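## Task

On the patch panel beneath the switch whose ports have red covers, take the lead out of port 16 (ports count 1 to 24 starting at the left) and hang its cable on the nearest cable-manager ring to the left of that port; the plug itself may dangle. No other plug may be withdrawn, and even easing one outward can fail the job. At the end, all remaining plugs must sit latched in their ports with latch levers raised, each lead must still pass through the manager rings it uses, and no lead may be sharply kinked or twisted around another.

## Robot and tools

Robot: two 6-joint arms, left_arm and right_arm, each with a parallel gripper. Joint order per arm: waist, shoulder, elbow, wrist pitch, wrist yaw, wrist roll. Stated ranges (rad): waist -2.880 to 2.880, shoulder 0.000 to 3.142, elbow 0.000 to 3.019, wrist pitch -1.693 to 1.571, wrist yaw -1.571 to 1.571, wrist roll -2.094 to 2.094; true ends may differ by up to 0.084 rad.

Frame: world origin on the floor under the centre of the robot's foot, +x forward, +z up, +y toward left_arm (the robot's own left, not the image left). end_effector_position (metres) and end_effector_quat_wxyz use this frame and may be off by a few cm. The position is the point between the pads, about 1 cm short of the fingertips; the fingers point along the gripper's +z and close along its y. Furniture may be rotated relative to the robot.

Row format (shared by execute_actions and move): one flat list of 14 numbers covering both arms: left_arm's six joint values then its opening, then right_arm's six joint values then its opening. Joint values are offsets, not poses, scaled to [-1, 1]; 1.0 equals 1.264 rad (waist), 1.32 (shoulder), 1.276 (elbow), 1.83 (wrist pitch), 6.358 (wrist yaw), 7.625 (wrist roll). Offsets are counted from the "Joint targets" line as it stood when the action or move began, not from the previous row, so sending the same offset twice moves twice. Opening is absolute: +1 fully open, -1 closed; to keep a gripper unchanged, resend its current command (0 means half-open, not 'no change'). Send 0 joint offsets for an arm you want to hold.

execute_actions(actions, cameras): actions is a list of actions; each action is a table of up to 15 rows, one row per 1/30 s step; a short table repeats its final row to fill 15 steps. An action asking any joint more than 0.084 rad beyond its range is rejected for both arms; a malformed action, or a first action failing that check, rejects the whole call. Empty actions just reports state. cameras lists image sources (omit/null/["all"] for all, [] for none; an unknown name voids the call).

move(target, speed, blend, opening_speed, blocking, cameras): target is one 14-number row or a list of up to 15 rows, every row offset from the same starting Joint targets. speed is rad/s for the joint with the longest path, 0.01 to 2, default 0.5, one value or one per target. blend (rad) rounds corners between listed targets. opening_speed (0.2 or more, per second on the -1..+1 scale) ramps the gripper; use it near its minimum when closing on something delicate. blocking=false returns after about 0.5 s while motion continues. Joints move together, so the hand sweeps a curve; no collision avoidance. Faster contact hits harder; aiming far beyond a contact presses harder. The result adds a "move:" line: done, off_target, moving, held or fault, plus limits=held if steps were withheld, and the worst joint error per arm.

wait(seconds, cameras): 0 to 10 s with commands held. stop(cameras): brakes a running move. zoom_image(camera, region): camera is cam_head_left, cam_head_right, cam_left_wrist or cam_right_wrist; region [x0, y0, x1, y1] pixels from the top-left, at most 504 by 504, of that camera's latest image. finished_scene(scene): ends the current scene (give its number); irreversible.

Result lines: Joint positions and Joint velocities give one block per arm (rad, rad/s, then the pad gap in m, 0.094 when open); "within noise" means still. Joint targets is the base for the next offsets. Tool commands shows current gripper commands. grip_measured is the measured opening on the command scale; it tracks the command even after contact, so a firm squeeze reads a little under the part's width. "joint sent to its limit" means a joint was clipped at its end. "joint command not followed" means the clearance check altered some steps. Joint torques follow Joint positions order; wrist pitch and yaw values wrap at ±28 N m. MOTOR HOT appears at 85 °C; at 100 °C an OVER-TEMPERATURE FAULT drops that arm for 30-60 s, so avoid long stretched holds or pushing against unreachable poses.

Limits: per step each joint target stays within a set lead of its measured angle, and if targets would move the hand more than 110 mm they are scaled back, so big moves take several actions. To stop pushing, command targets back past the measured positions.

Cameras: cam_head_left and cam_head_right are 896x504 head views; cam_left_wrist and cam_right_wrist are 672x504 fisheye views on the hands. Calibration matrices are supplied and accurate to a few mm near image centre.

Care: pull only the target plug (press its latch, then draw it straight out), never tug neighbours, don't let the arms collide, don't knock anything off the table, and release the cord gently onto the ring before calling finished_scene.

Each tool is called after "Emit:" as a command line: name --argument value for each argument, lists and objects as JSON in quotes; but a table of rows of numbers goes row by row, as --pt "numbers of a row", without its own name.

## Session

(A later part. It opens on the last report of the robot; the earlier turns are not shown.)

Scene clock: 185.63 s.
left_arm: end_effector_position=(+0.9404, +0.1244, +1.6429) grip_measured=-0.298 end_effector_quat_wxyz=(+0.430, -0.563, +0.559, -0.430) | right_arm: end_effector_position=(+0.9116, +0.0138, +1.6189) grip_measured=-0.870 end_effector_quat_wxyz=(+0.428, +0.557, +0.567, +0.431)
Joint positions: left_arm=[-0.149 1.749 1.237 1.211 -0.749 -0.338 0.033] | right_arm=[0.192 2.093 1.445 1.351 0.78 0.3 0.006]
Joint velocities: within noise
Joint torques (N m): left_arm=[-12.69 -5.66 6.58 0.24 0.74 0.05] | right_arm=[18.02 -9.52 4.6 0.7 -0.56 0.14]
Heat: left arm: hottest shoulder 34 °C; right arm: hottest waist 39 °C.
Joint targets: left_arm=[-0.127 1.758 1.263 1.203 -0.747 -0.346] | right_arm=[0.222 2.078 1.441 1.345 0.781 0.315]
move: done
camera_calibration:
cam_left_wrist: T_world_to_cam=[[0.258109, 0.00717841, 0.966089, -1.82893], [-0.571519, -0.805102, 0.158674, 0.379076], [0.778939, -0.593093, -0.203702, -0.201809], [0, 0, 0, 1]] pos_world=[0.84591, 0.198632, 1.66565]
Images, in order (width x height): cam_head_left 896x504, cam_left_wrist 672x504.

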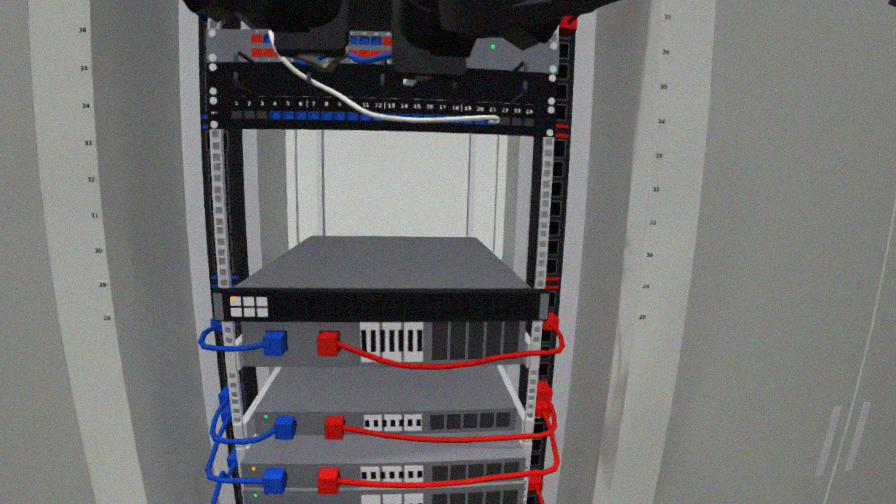

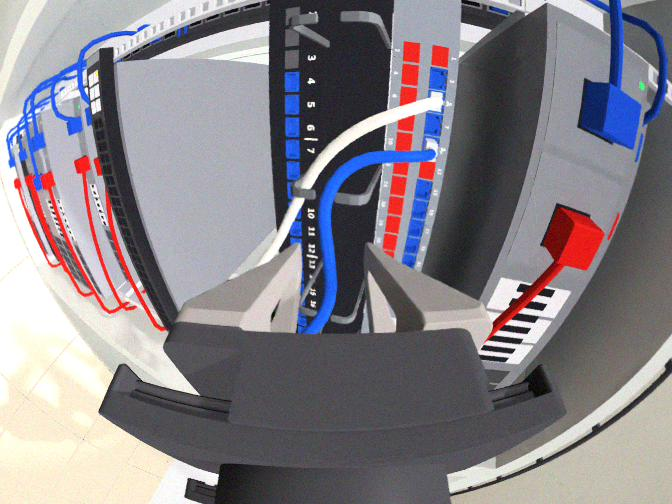

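Emit:
move --pt "0.012 0.0125 0.0223 -0.0098 0.0016 -0.0017 -0.3 0 0 0 0 0 0 -0.88" --pt "0.012 0.0125 0.0223 -0.0098 0.0016 -0.0017 -0.89 0 0 0 0 0 0 -0.88" --speed 0.1 --opening_speed 0.6 --cameras '["cam_left_wrist","cam_right_wrist"]'

Emit:
zoom_image --camera "cam_left_wrist" --region '[250, 130, 450, 330]'

Scene clock: 188.37 s.
left_arm: end_effector_position=(+0.9512, +0.1228, +1.6365) grip_measured=-0.885 end_effector_quat_wxyz=(+0.430, -0.565, +0.558, -0.429) | right_arm: end_effector_position=(+0.9130, +0.0112, +1.6204) grip_measured=-0.870 end_effector_quat_wxyz=(+0.428, +0.558, +0.565, +0.431)
Joint positions: left_arm=[-0.131 1.764 1.264 1.193 -0.739 -0.351 0.005] | right_arm=[0.192 2.088 1.445 1.351 0.78 0.301 0.006]
Joint velocities: within noise
Joint torques (N m): left_arm=[-13.16 -6.01 6.64 0.27 0.73 0.04] | right_arm=[18.14 -9.76 4.56 0.66 -0.58 0.13]
Heat: left arm: hottest shoulder 34 °C; right arm: hottest waist 39 °C.
Joint targets: left_arm=[-0.112 1.775 1.291 1.185 -0.737 -0.359] | right_arm=[0.222 2.078 1.441 1.345 0.781 0.315]
move: done
camera_calibration:
cam_left_wrist: T_world_to_cam=[[0.25992, 0.00953285, 0.965583, -1.82671], [-0.566676, -0.808154, 0.160519, 0.377739], [0.78187, -0.588895, -0.204653, -0.214155], [0, 0, 0, 1]] pos_world=[0.856295, 0.19657, 1.65938]
cam_right_wrist: T_world_to_cam=[[-0.269656, -0.0295907, -0.962502, 1.80295], [-0.584611, 0.79928, 0.139213, 0.301915], [0.765189, 0.600229, -0.23283, -0.205209], [0, 0, 0, 1]] pos_world=[0.819704, -0.0647916, 1.64553]
Images, in order (width x height): cam_left_wrist 672x504, cam_right_wrist 672x504.

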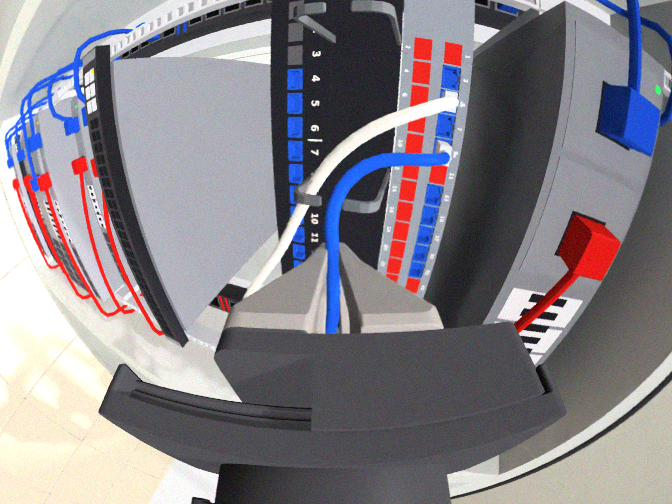

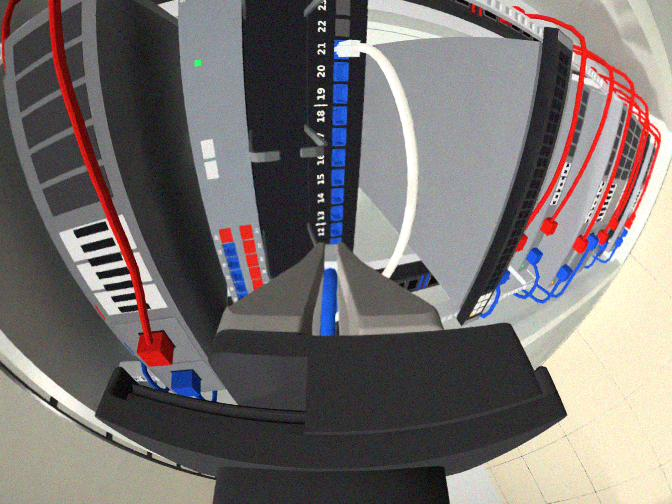

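Scaled by 2.520 from the camera's 672x504 image, which has a finer 960x720 frame.

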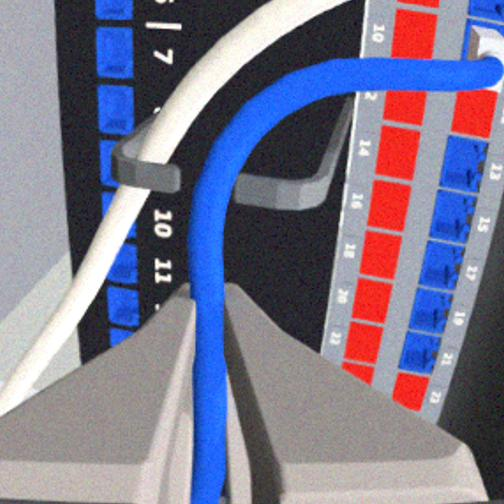

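Emit:
move --target '[0,0,0,0,0,0,-0.98,0,0,0,0,0,0,-0.88]' --opening_speed 0.6 --cameras '["cam_left_wrist"]'

Emit:
zoom_image --camera "cam_left_wrist" --region '[280, 160, 400, 340]'

Scene clock: 189.40 s.
left_arm: end_effector_position=(+0.9512, +0.1228, +1.6365) grip_measured=-0.896 end_effector_quat_wxyz=(+0.430, -0.565, +0.558, -0.429) | right_arm: end_effector_position=(+0.9130, +0.0112, +1.6204) grip_measured=-0.870 end_effector_quat_wxyz=(+0.428, +0.558, +0.565, +0.431)
Joint positions: left_arm=[-0.131 1.764 1.264 1.193 -0.739 -0.351 0.005] | right_arm=[0.192 2.088 1.445 1.351 0.78 0.301 0.006]
Joint velocities: within noise
Joint torques (N m): left_arm=[-13.16 -6.01 6.63 0.28 0.73 0.04] | right_arm=[18.26 -9.58 4.56 0.76 -0.6 0.14]
Heat: left arm: hottest shoulder 34 °C; right arm: hottest waist 39 °C.
Joint targets: left_arm=[-0.112 1.775 1.291 1.185 -0.737 -0.359] | right_arm=[0.222 2.078 1.441 1.345 0.781 0.315]
move: done
camera_calibration:
cam_left_wrist: T_world_to_cam=[[0.25992, 0.00953285, 0.965583, -1.82671], [-0.566676, -0.808154, 0.160519, 0.377739], [0.78187, -0.588895, -0.204653, -0.214155], [0, 0, 0, 1]] pos_world=[0.856295, 0.19657, 1.65938]
Images, in order (width x height): cam_left_wrist 672x504.

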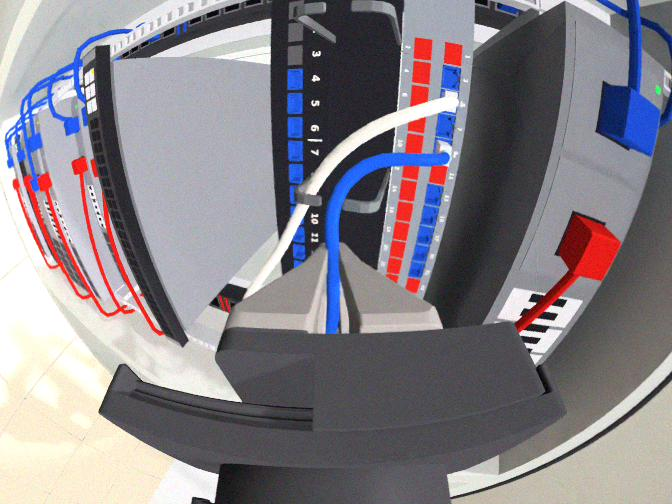

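Scaled by 2.800 from the camera's 672x504 image, which has a finer 960x720 frame.

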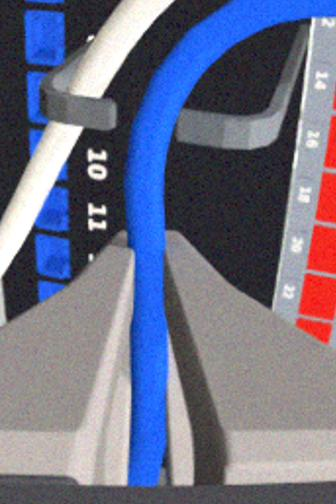

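Emit:
move --pt "0 0 0 0 0 0 -0.4 0 0 0 0 0 0 -0.88" --pt "0 0 0 0 0 0 -0.4 -0.0578 0.0947 0.1998 0.0454 0.0035 -0.0131 -0.88" --opening_speed 0.8 --speed 0.15

Emit:
zoom_image --camera "cam_left_wrist" --region '[250, 130, 450, 330]'

Emit:
zoom_image --camera "cam_right_wrist" --region '[200, 130, 450, 330]'

Scene clock: 193.93 s.
left_arm: end_effector_position=(+0.9511, +0.1226, +1.6364) grip_measured=-0.402 end_effector_quat_wxyz=(+0.430, -0.565, +0.558, -0.429) | right_arm: end_effector_position=(+0.9601, -0.0005, +1.6292) grip_measured=-0.870 end_effector_quat_wxyz=(+0.459, +0.605, +0.514, +0.399)
Joint positions: left_arm=[-0.131 1.764 1.264 1.193 -0.739 -0.352 0.028] | right_arm=[0.171 2.182 1.665 1.424 0.804 0.227 0.006]
Joint velocities: within noise
Joint torques (N m): left_arm=[-13.16 -6.01 6.63 0.28 0.73 0.05] | right_arm=[14.86 -8.12 7.41 1.02 -0.65 -0.13]
Heat: left arm: hottest shoulder 34 °C; right arm: hottest waist 39 °C.
Joint targets: left_arm=[-0.112 1.775 1.291 1.185 -0.737 -0.359] | right_arm=[0.150 2.203 1.696 1.428 0.803 0.215]
move: done
camera_calibration:
cam_left_wrist: T_world_to_cam=[[0.260013, 0.00965868, 0.965557, -1.82664], [-0.566841, -0.807996, 0.160726, 0.377327], [0.781719, -0.589108, -0.204615, -0.214146], [0, 0, 0, 1]] pos_world=[0.856236, 0.196367, 1.65926]
cam_right_wrist: T_world_to_cam=[[-0.267244, 0.0289826, -0.963193, 1.82257], [-0.445773, 0.882449, 0.150236, 0.186411], [0.854322, 0.469515, -0.222909, -0.333924], [0, 0, 0, 1]] pos_world=[0.855445, -0.0605385, 1.65304]

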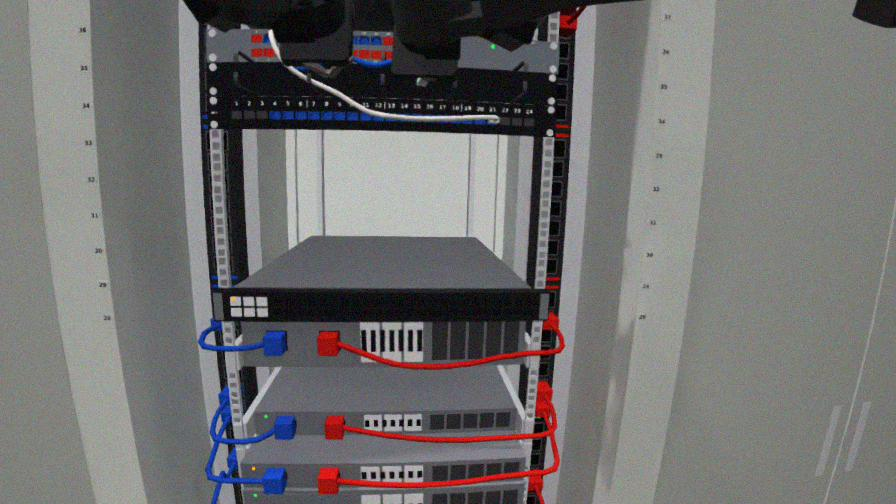

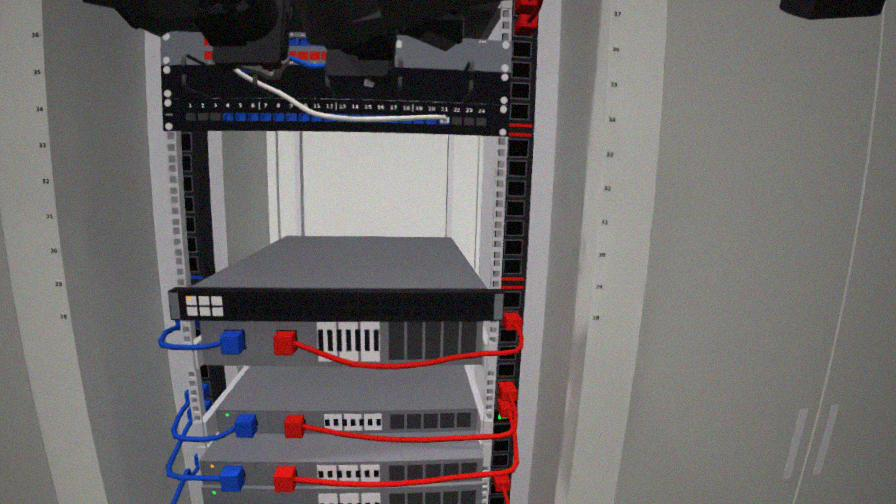

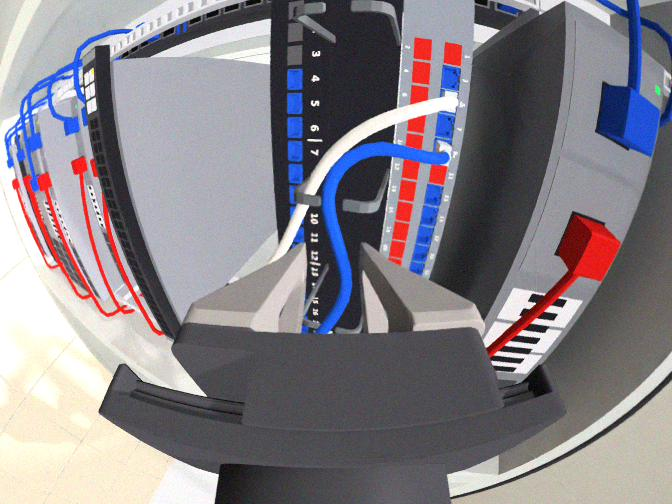

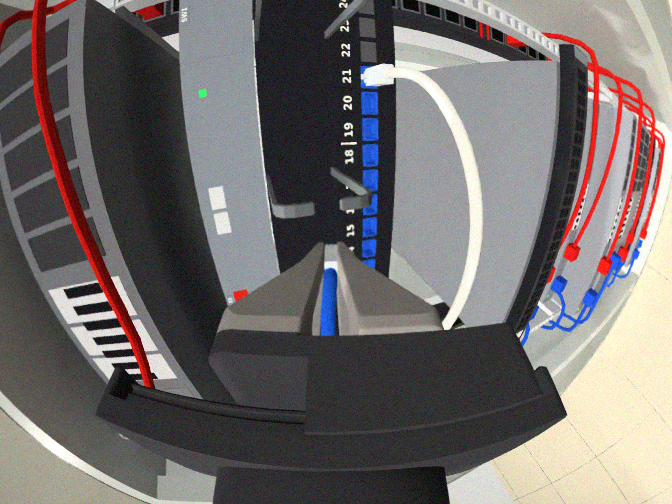

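Scaled by 2.520 from the camera's 672x504 image, which has a finer 960x720 frame.

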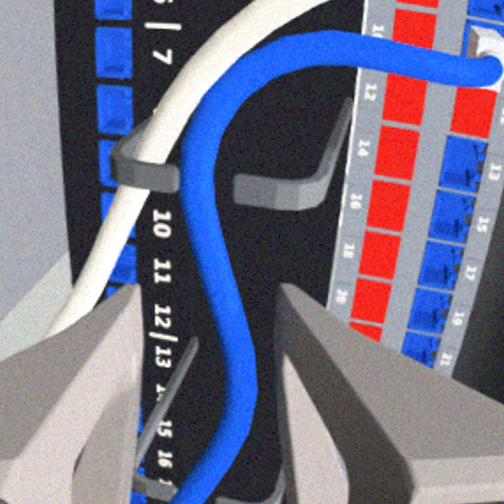

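Scaled by 2.016 from the camera's 672x504 image, which has a finer 960x720 frame.

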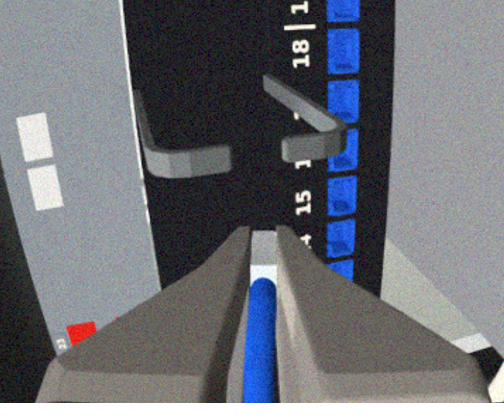

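Emit:
move --target '[0,0,0,0,0,0,-0.96,0,0,0,0,0,0,-0.88]' --opening_speed 0.6 --cameras '["cam_left_wrist"]'

Emit:
zoom_image --camera "cam_left_wrist" --region '[280, 160, 400, 340]'

Scene clock: 195.57 s.
left_arm: end_effector_position=(+0.9511, +0.1223, +1.6365) grip_measured=-0.895 end_effector_quat_wxyz=(+0.429, -0.566, +0.557, -0.430) | right_arm: end_effector_position=(+0.9596, +0.0002, +1.6285) grip_measured=-0.870 end_effector_quat_wxyz=(+0.459, +0.605, +0.515, +0.398)
Joint positions: left_arm=[-0.131 1.765 1.264 1.193 -0.737 -0.356 0.005] | right_arm=[0.171 2.183 1.665 1.424 0.805 0.224 0.006]
Joint velocities: within noise
Joint torques (N m): left_arm=[-13.16 -6.01 6.63 0.28 0.66 0.08] | right_arm=[15.27 -8.12 7.46 0.94 -0.72 -0.11]
Heat: left arm: hottest shoulder 34 °C; right arm: hottest waist 39 °C.
Joint targets: left_arm=[-0.112 1.775 1.291 1.185 -0.737 -0.359] | right_arm=[0.150 2.203 1.696 1.429 0.803 0.215]
move: done
camera_calibration:
cam_left_wrist: T_world_to_cam=[[0.258688, 0.0135897, 0.965865, -1.82648], [-0.566842, -0.807504, 0.163179, 0.37297], [0.782157, -0.589706, -0.201188, -0.220249], [0, 0, 0, 1]] pos_world=[0.856172, 0.196113, 1.65896]
Images, in order (width x height): cam_left_wrist 672x504.

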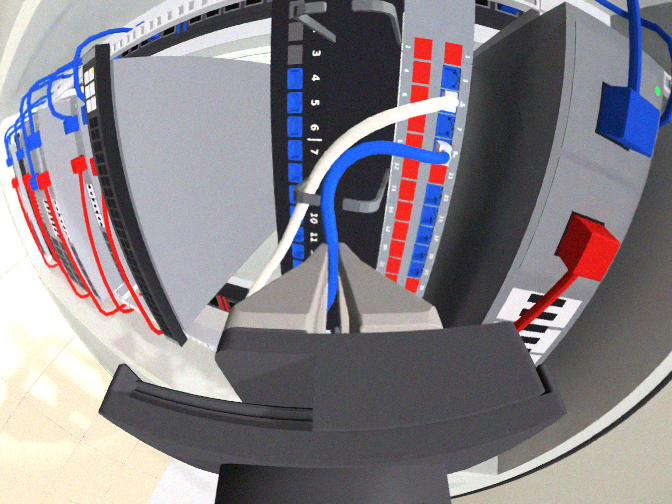

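Scaled by 2.800 from the camera's 672x504 image, which has a finer 960x720 frame.

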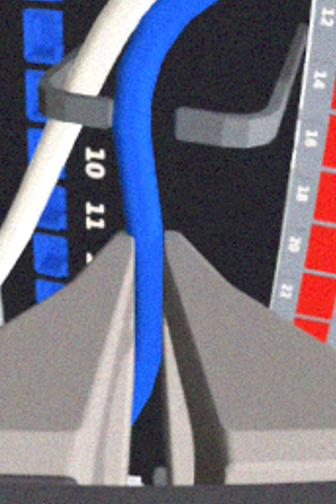

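Emit:
move --target '[0.0174,0.025,0.0745,-0.0464,0.0033,-0.0025,-0.96,0,0,0,0,0,0,-0.88]' --speed 0.08 --cameras '["cam_left_wrist","cam_right_wrist"]'

Emit:
zoom_image --camera "cam_left_wrist" --region '[250, 140, 430, 340]'

Scene clock: 197.87 s.
left_arm: end_effector_position=(+0.9783, +0.1136, +1.6363) grip_measured=-0.897 end_effector_quat_wxyz=(+0.427, -0.562, +0.562, -0.431) | right_arm: end_effector_position=(+0.9595, +0.0001, +1.6284) grip_measured=-0.870 end_effector_quat_wxyz=(+0.459, +0.605, +0.515, +0.398)
Joint positions: left_arm=[-0.112 1.796 1.353 1.11 -0.722 -0.375 0.005] | right_arm=[0.171 2.183 1.665 1.425 0.805 0.224 0.006]
Joint velocities: within noise
Joint torques (N m): left_arm=[-13.57 -6.53 7.2 0.27 0.9 0.07] | right_arm=[14.92 -7.94 7.43 0.83 -0.71 -0.08]
Heat: left arm: hottest shoulder 34 °C; right arm: hottest waist 39 °C.
Joint targets: left_arm=[-0.090 1.808 1.386 1.100 -0.716 -0.378] | right_arm=[0.150 2.203 1.696 1.428 0.803 0.215]
move: done
camera_calibration:
cam_left_wrist: T_world_to_cam=[[0.261816, 0.00638647, 0.965097, -1.83417], [-0.576731, -0.80076, 0.161757, 0.39264], [0.773844, -0.598951, -0.205969, -0.229695], [0, 0, 0, 1]] pos_world=[0.884412, 0.188548, 1.65933]
cam_right_wrist: T_world_to_cam=[[-0.269207, 0.0259178, -0.962734, 1.82284], [-0.446183, 0.882531, 0.148524, 0.188862], [0.853492, 0.469539, -0.22602, -0.328047], [0, 0, 0, 1]] pos_world=[0.854972, -0.0598893, 1.65271]
Images, in order (width x height): cam_left_wrist 672x504, cam_right_wrist 672x504.

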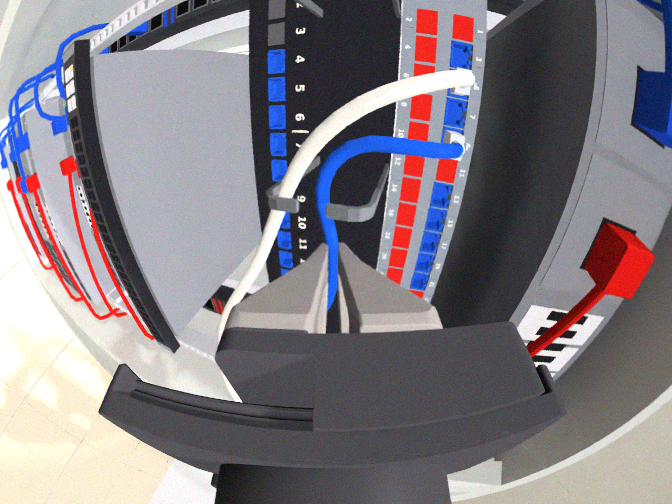

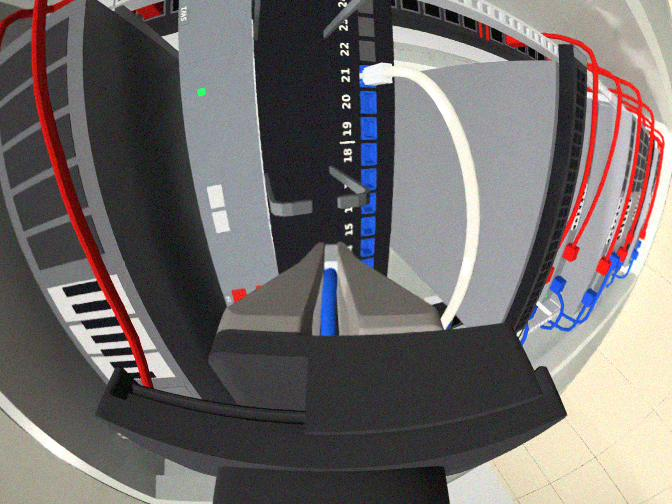

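Scaled by 2.520 from the camera's 672x504 image, which has a finer 960x720 frame.

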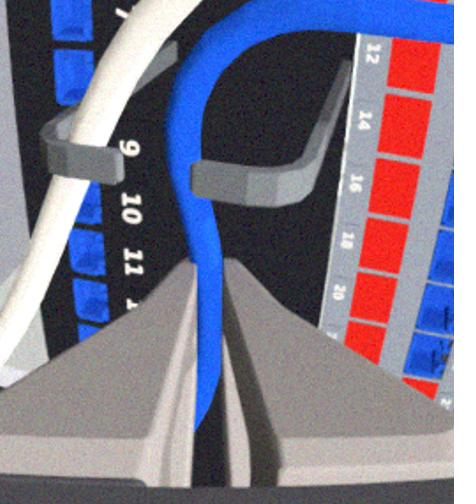

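Emit:
move --target '[0,0,0,0,0,0,-0.98,0,0,0,0,0,0,-0.45]' --opening_speed 0.5

Emit:
zoom_image --camera "cam_right_wrist" --region '[230, 180, 430, 340]'

Scene clock: 200.37 s.
left_arm: end_effector_position=(+0.9776, +0.1109, +1.6349) grip_measured=-0.897 end_effector_quat_wxyz=(+0.426, -0.561, +0.564, -0.431) | right_arm: end_effector_position=(+0.9585, +0.0021, +1.6273) grip_measured=-0.452 end_effector_quat_wxyz=(+0.459, +0.604, +0.516, +0.398)
Joint positions: left_arm=[-0.112 1.8 1.353 1.108 -0.721 -0.375 0.005] | right_arm=[0.171 2.187 1.665 1.425 0.805 0.224 0.026]
Joint velocities: within noise
Joint torques (N m): left_arm=[-13.63 -6.95 7.19 0.34 0.85 0.1] | right_arm=[15.21 -8.23 7.41 0.87 -0.71 -0.09]
Heat: left arm: hottest shoulder 34 °C; right arm: hottest waist 39 °C.
Joint targets: left_arm=[-0.090 1.808 1.386 1.100 -0.716 -0.378] | right_arm=[0.150 2.203 1.696 1.428 0.803 0.215]
move: done
camera_calibration:
cam_left_wrist: T_world_to_cam=[[0.262414, 0.0030688, 0.96495, -1.83266], [-0.580343, -0.798427, 0.160361, 0.395898], [0.770935, -0.602083, -0.207738, -0.224924], [0, 0, 0, 1]] pos_world=[0.884074, 0.186297, 1.65821]
cam_right_wrist: T_world_to_cam=[[-0.269929, 0.0237845, -0.962586, 1.82183], [-0.44835, 0.881603, 0.14751, 0.190515], [0.852127, 0.471392, -0.227306, -0.324929], [0, 0, 0, 1]] pos_world=[0.854064, -0.0581211, 1.65171]

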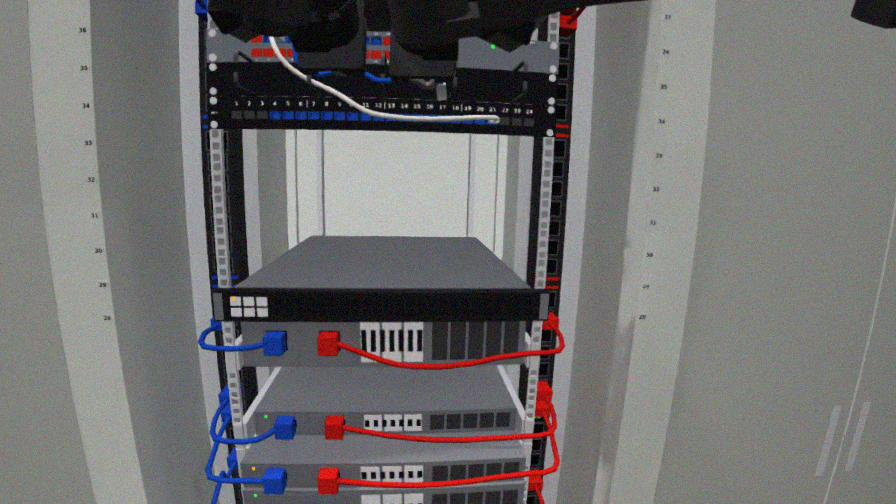

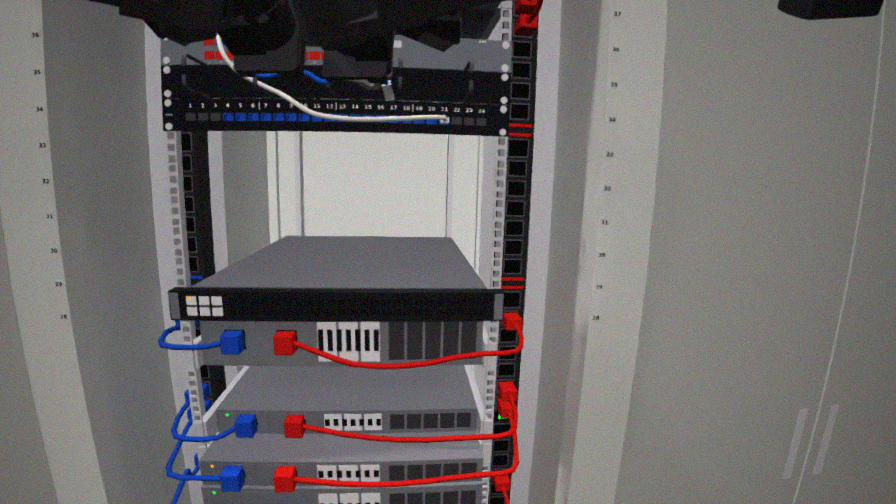

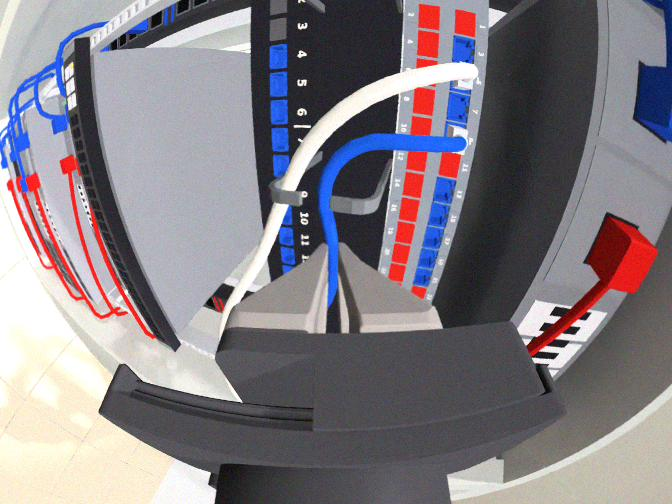

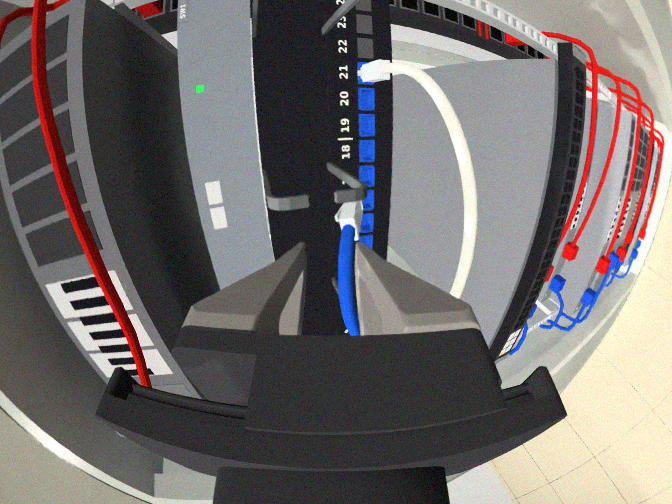

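Scaled by 2.520 from the camera's 672x504 image, which has a finer 960x720 frame.

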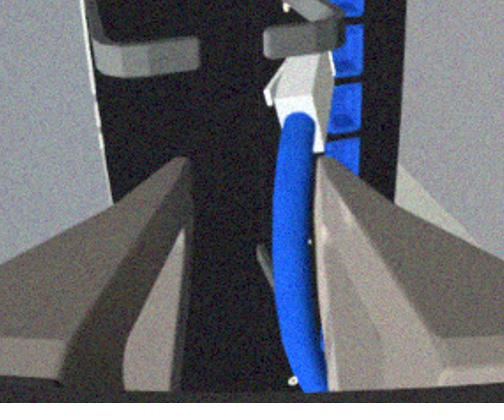

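Emit:
zoom_image --camera "cam_head_right" --region '[230, 50, 430, 130]'

Emit:
zoom_image --camera "cam_head_left" --region '[290, 50, 490, 130]'

Scaled by 2.520 from the camera's 896x504 image, which has a finer 1280x720 frame.

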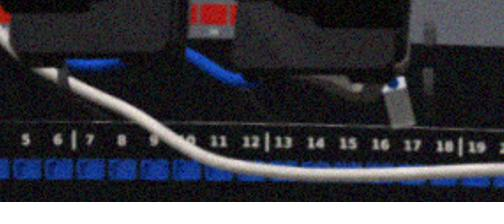

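Scaled by 2.520 from the camera's 896x504 image, which has a finer 1280x720 frame.

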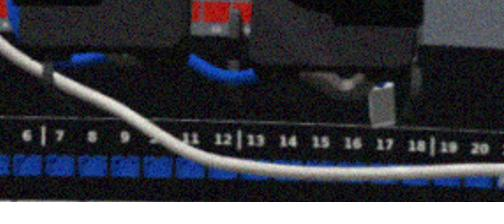

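Emit:
move --target '[0,0,0,0,0,0,-0.98,0.057,-0.175,-0.2351,-0.2426,-0.0179,0.033,-0.35]' --speed 0.2

Emit:
zoom_image --camera "cam_right_wrist" --region '[200, 130, 450, 340]'

Emit:
zoom_image --camera "cam_head_right" --region '[230, 30, 430, 130]'

Scene clock: 205.77 s.
left_arm: end_effector_position=(+0.9776, +0.1109, +1.6349) grip_measured=-0.897 end_effector_quat_wxyz=(+0.426, -0.561, +0.564, -0.431) | right_arm: end_effector_position=(+0.9160, +0.0348, +1.6299) grip_measured=-0.352 end_effector_quat_wxyz=(+0.368, +0.486, +0.629, +0.483)
Joint positions: left_arm=[-0.112 1.8 1.353 1.108 -0.721 -0.375 0.005] | right_arm=[0.192 1.988 1.398 0.992 0.691 0.451 0.03]
Joint velocities: within noise
Joint torques (N m): left_arm=[-13.68 -6.89 7.19 0.34 0.85 0.1] | right_arm=[17.79 -9.29 5.14 1.05 -0.65 0.09]
Heat: left arm: hottest shoulder 34 °C; right arm: hottest waist 38 °C.
Joint targets: left_arm=[-0.090 1.808 1.386 1.100 -0.716 -0.378] | right_arm=[0.221 1.972 1.396 0.984 0.689 0.466]
move: done
camera_calibration:
cam_left_wrist: T_world_to_cam=[[0.262414, 0.0030688, 0.96495, -1.83266], [-0.580343, -0.798427, 0.160361, 0.395898], [0.770935, -0.602083, -0.207738, -0.224924], [0, 0, 0, 1]] pos_world=[0.884074, 0.186297, 1.65821]
cam_right_wrist: T_world_to_cam=[[-0.256768, -0.0862562, -0.962616, 1.80392], [-0.763537, 0.628734, 0.147327, 0.440076], [0.592521, 0.772822, -0.227298, -0.0762274], [0, 0, 0, 1]] pos_world=[0.844369, -0.0621812, 1.65432]

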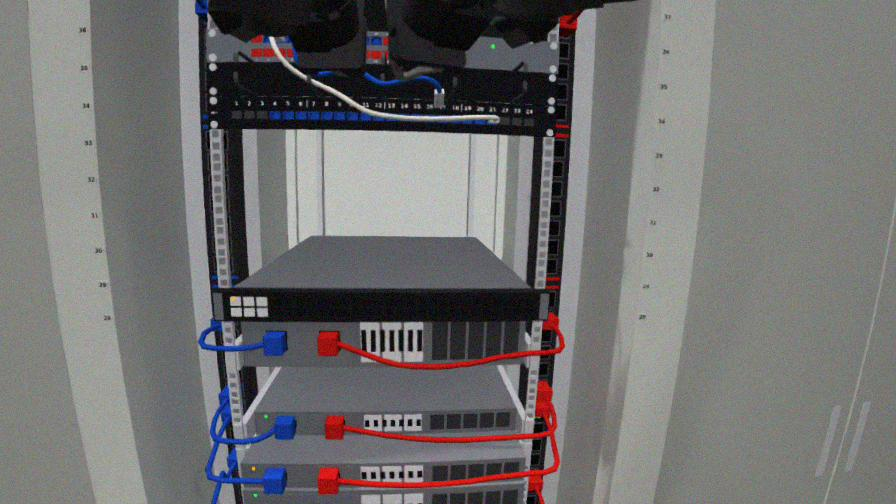

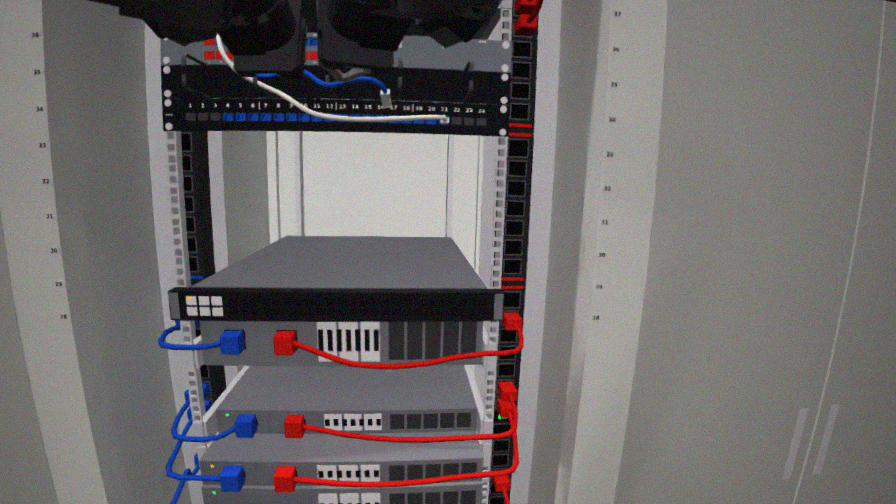

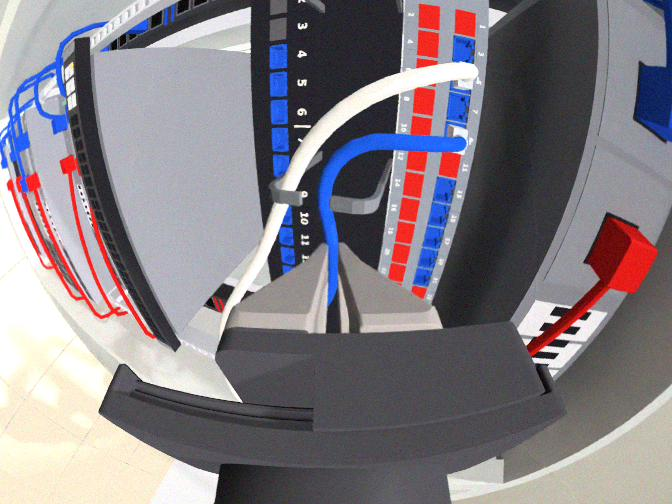

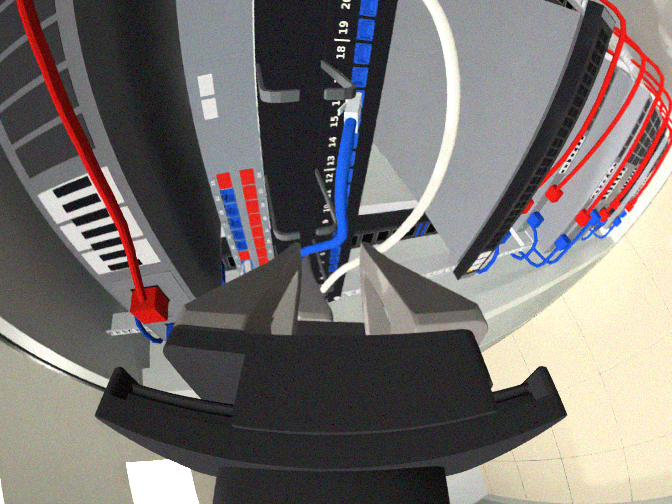

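Scaled by 2.016 from the camera's 672x504 image, which has a finer 960x720 frame.

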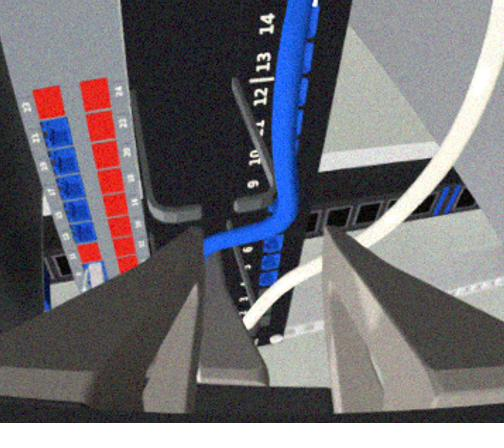

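Scaled by 2.520 from the camera's 896x504 image, which has a finer 1280x720 frame.

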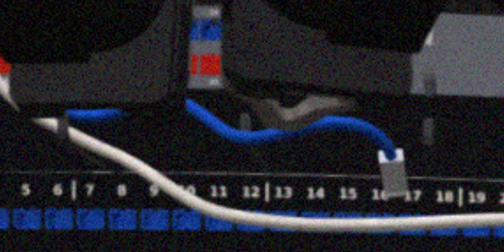

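Emit:
move --pt "0 0 0 0 0 0 -0.98 -0.0435 0 0.0219 0 0 0 -0.35" --pt "0 0 0 0 0 0 -0.98 -0.0688 -0.0053 0.0556 -0.0306 -0.0047 0.0038 -0.35" --speed 0.1 --cameras '["cam_right_wrist","cam_head_right"]'

Emit:
zoom_image --camera "cam_right_wrist" --region '[200, 130, 450, 340]'

Emit:
zoom_image --camera "cam_head_right" --region '[230, 30, 430, 130]'

Scene clock: 209.57 s.
left_arm: end_effector_position=(+0.9776, +0.1109, +1.6349) grip_measured=-0.897 end_effector_quat_wxyz=(+0.426, -0.561, +0.564, -0.431) | right_arm: end_effector_position=(+0.9403, +0.0264, +1.6222) grip_measured=-0.352 end_effector_quat_wxyz=(+0.365, +0.490, +0.625, +0.486)
Joint positions: left_arm=[-0.112 1.8 1.353 1.108 -0.721 -0.375 0.005] | right_arm=[0.16 1.979 1.436 0.936 0.661 0.48 0.03]
Joint velocities: within noise
Joint torques (N m): left_arm=[-13.63 -6.95 7.2 0.34 0.84 0.1] | right_arm=[13.27 -9.29 7.86 1.01 -0.66 0.1]
Heat: left arm: hottest shoulder 34 °C; right arm: hottest waist 38 °C.
Joint targets: left_arm=[-0.090 1.808 1.386 1.100 -0.716 -0.378] | right_arm=[0.135 1.965 1.467 0.929 0.659 0.495]
move: done
camera_calibration:
cam_right_wrist: T_world_to_cam=[[-0.260198, -0.0734599, -0.962757, 1.80512], [-0.760594, 0.629833, 0.157503, 0.445735], [0.594806, 0.773249, -0.219754, -0.100332], [0, 0, 0, 1]] pos_world=[0.868391, -0.0705529, 1.64564]
Images, in order (width x height): cam_head_right 896x504, cam_right_wrist 672x504.

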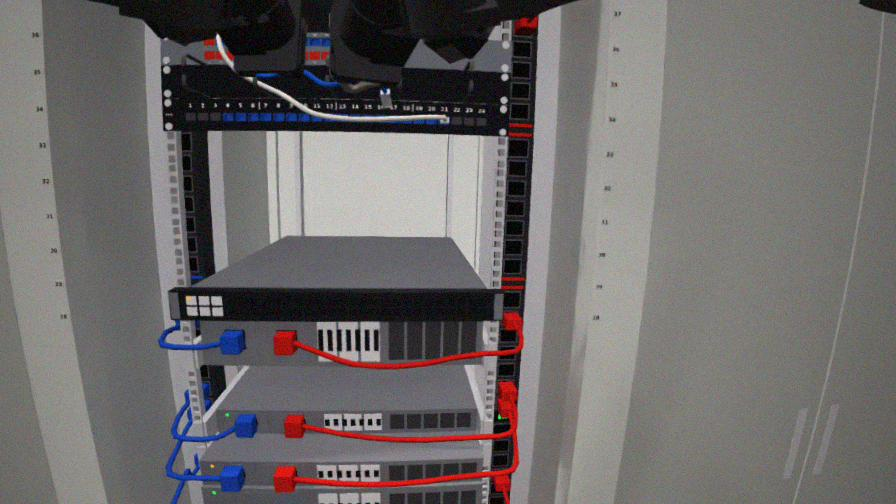

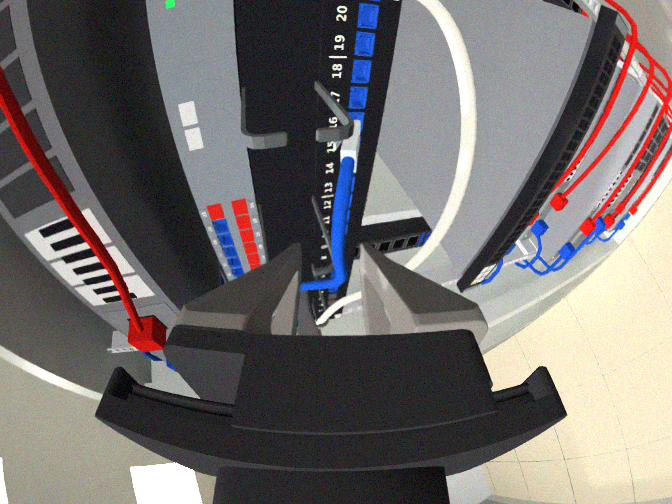

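Scaled by 2.016 from the camera's 672x504 image, which has a finer 960x720 frame.

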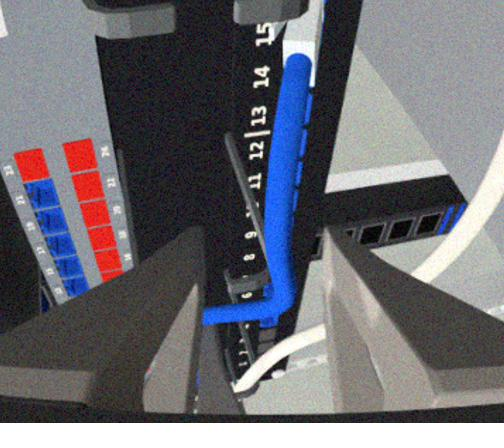

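Scaled by 2.520 from the camera's 896x504 image, which has a finer 1280x720 frame.

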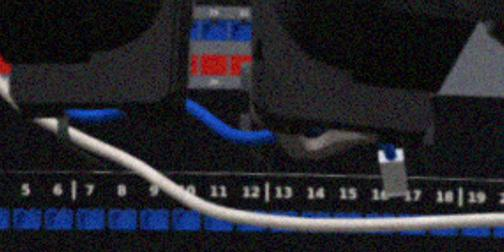

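Emit:
move --target '[0,0,0,0,0,0,-0.98,0,0,0,0,0,0,-0.97]' --opening_speed 0.5 --cameras '["cam_right_wrist","cam_head_right"]'

Emit:
zoom_image --camera "cam_right_wrist" --region '[200, 130, 450, 340]'

Scene clock: 211.37 s.
left_arm: end_effector_position=(+0.9784, +0.1115, +1.6357) grip_measured=-0.897 end_effector_quat_wxyz=(+0.427, -0.561, +0.563, -0.432) | right_arm: end_effector_position=(+0.9404, +0.0264, +1.6215) grip_measured=-0.897 end_effector_quat_wxyz=(+0.364, +0.490, +0.626, +0.485)
Joint positions: left_arm=[-0.112 1.8 1.356 1.108 -0.72 -0.375 0.005] | right_arm=[0.159 1.979 1.436 0.935 0.662 0.481 0.005]
Joint velocities: within noise
Joint torques (N m): left_arm=[-13.63 -6.89 6.99 0.32 0.81 0.1] | right_arm=[13.1 -9.76 7.91 0.99 -0.61 0.14]
Heat: left arm: hottest shoulder 34 °C; right arm: hottest waist 38 °C.
Joint targets: left_arm=[-0.090 1.808 1.386 1.100 -0.716 -0.378] | right_arm=[0.134 1.965 1.467 0.929 0.660 0.496]
move: done
camera_calibration:
cam_right_wrist: T_world_to_cam=[[-0.261456, -0.0735794, -0.962407, 1.80515], [-0.760453, 0.629768, 0.158443, 0.444307], [0.594435, 0.773291, -0.22061, -0.0988002], [0, 0, 0, 1]] pos_world=[0.86857, -0.0705872, 1.64509]
Images, in order (width x height): cam_head_right 896x504, cam_right_wrist 672x504.

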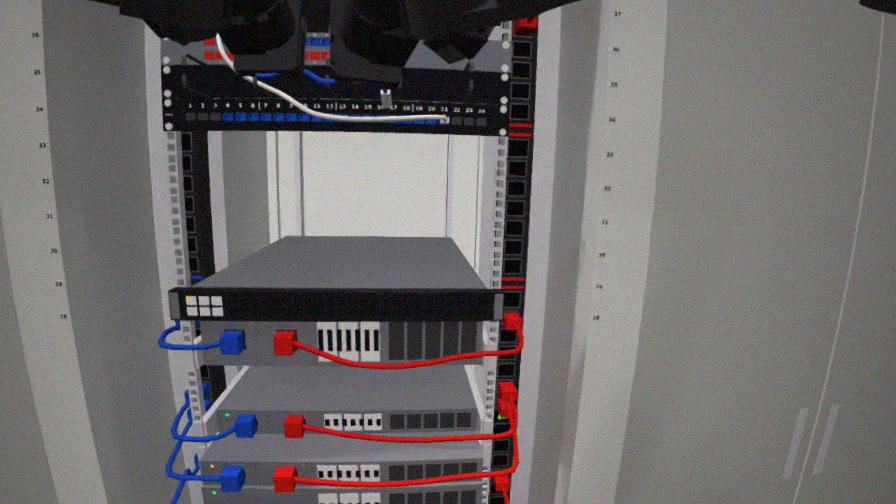

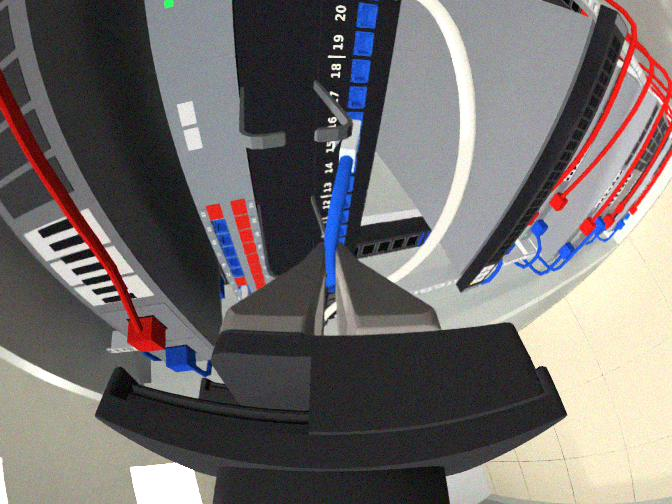

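Scaled by 2.016 from the camera's 672x504 image, which has a finer 960x720 frame.

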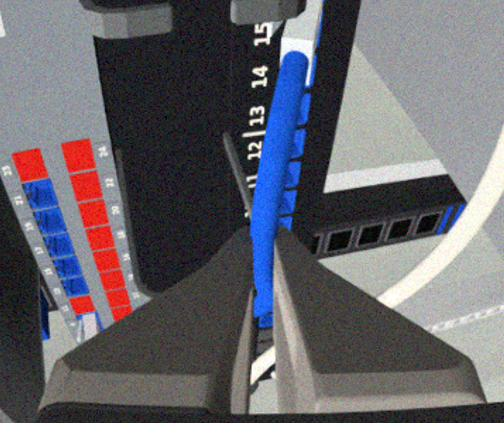

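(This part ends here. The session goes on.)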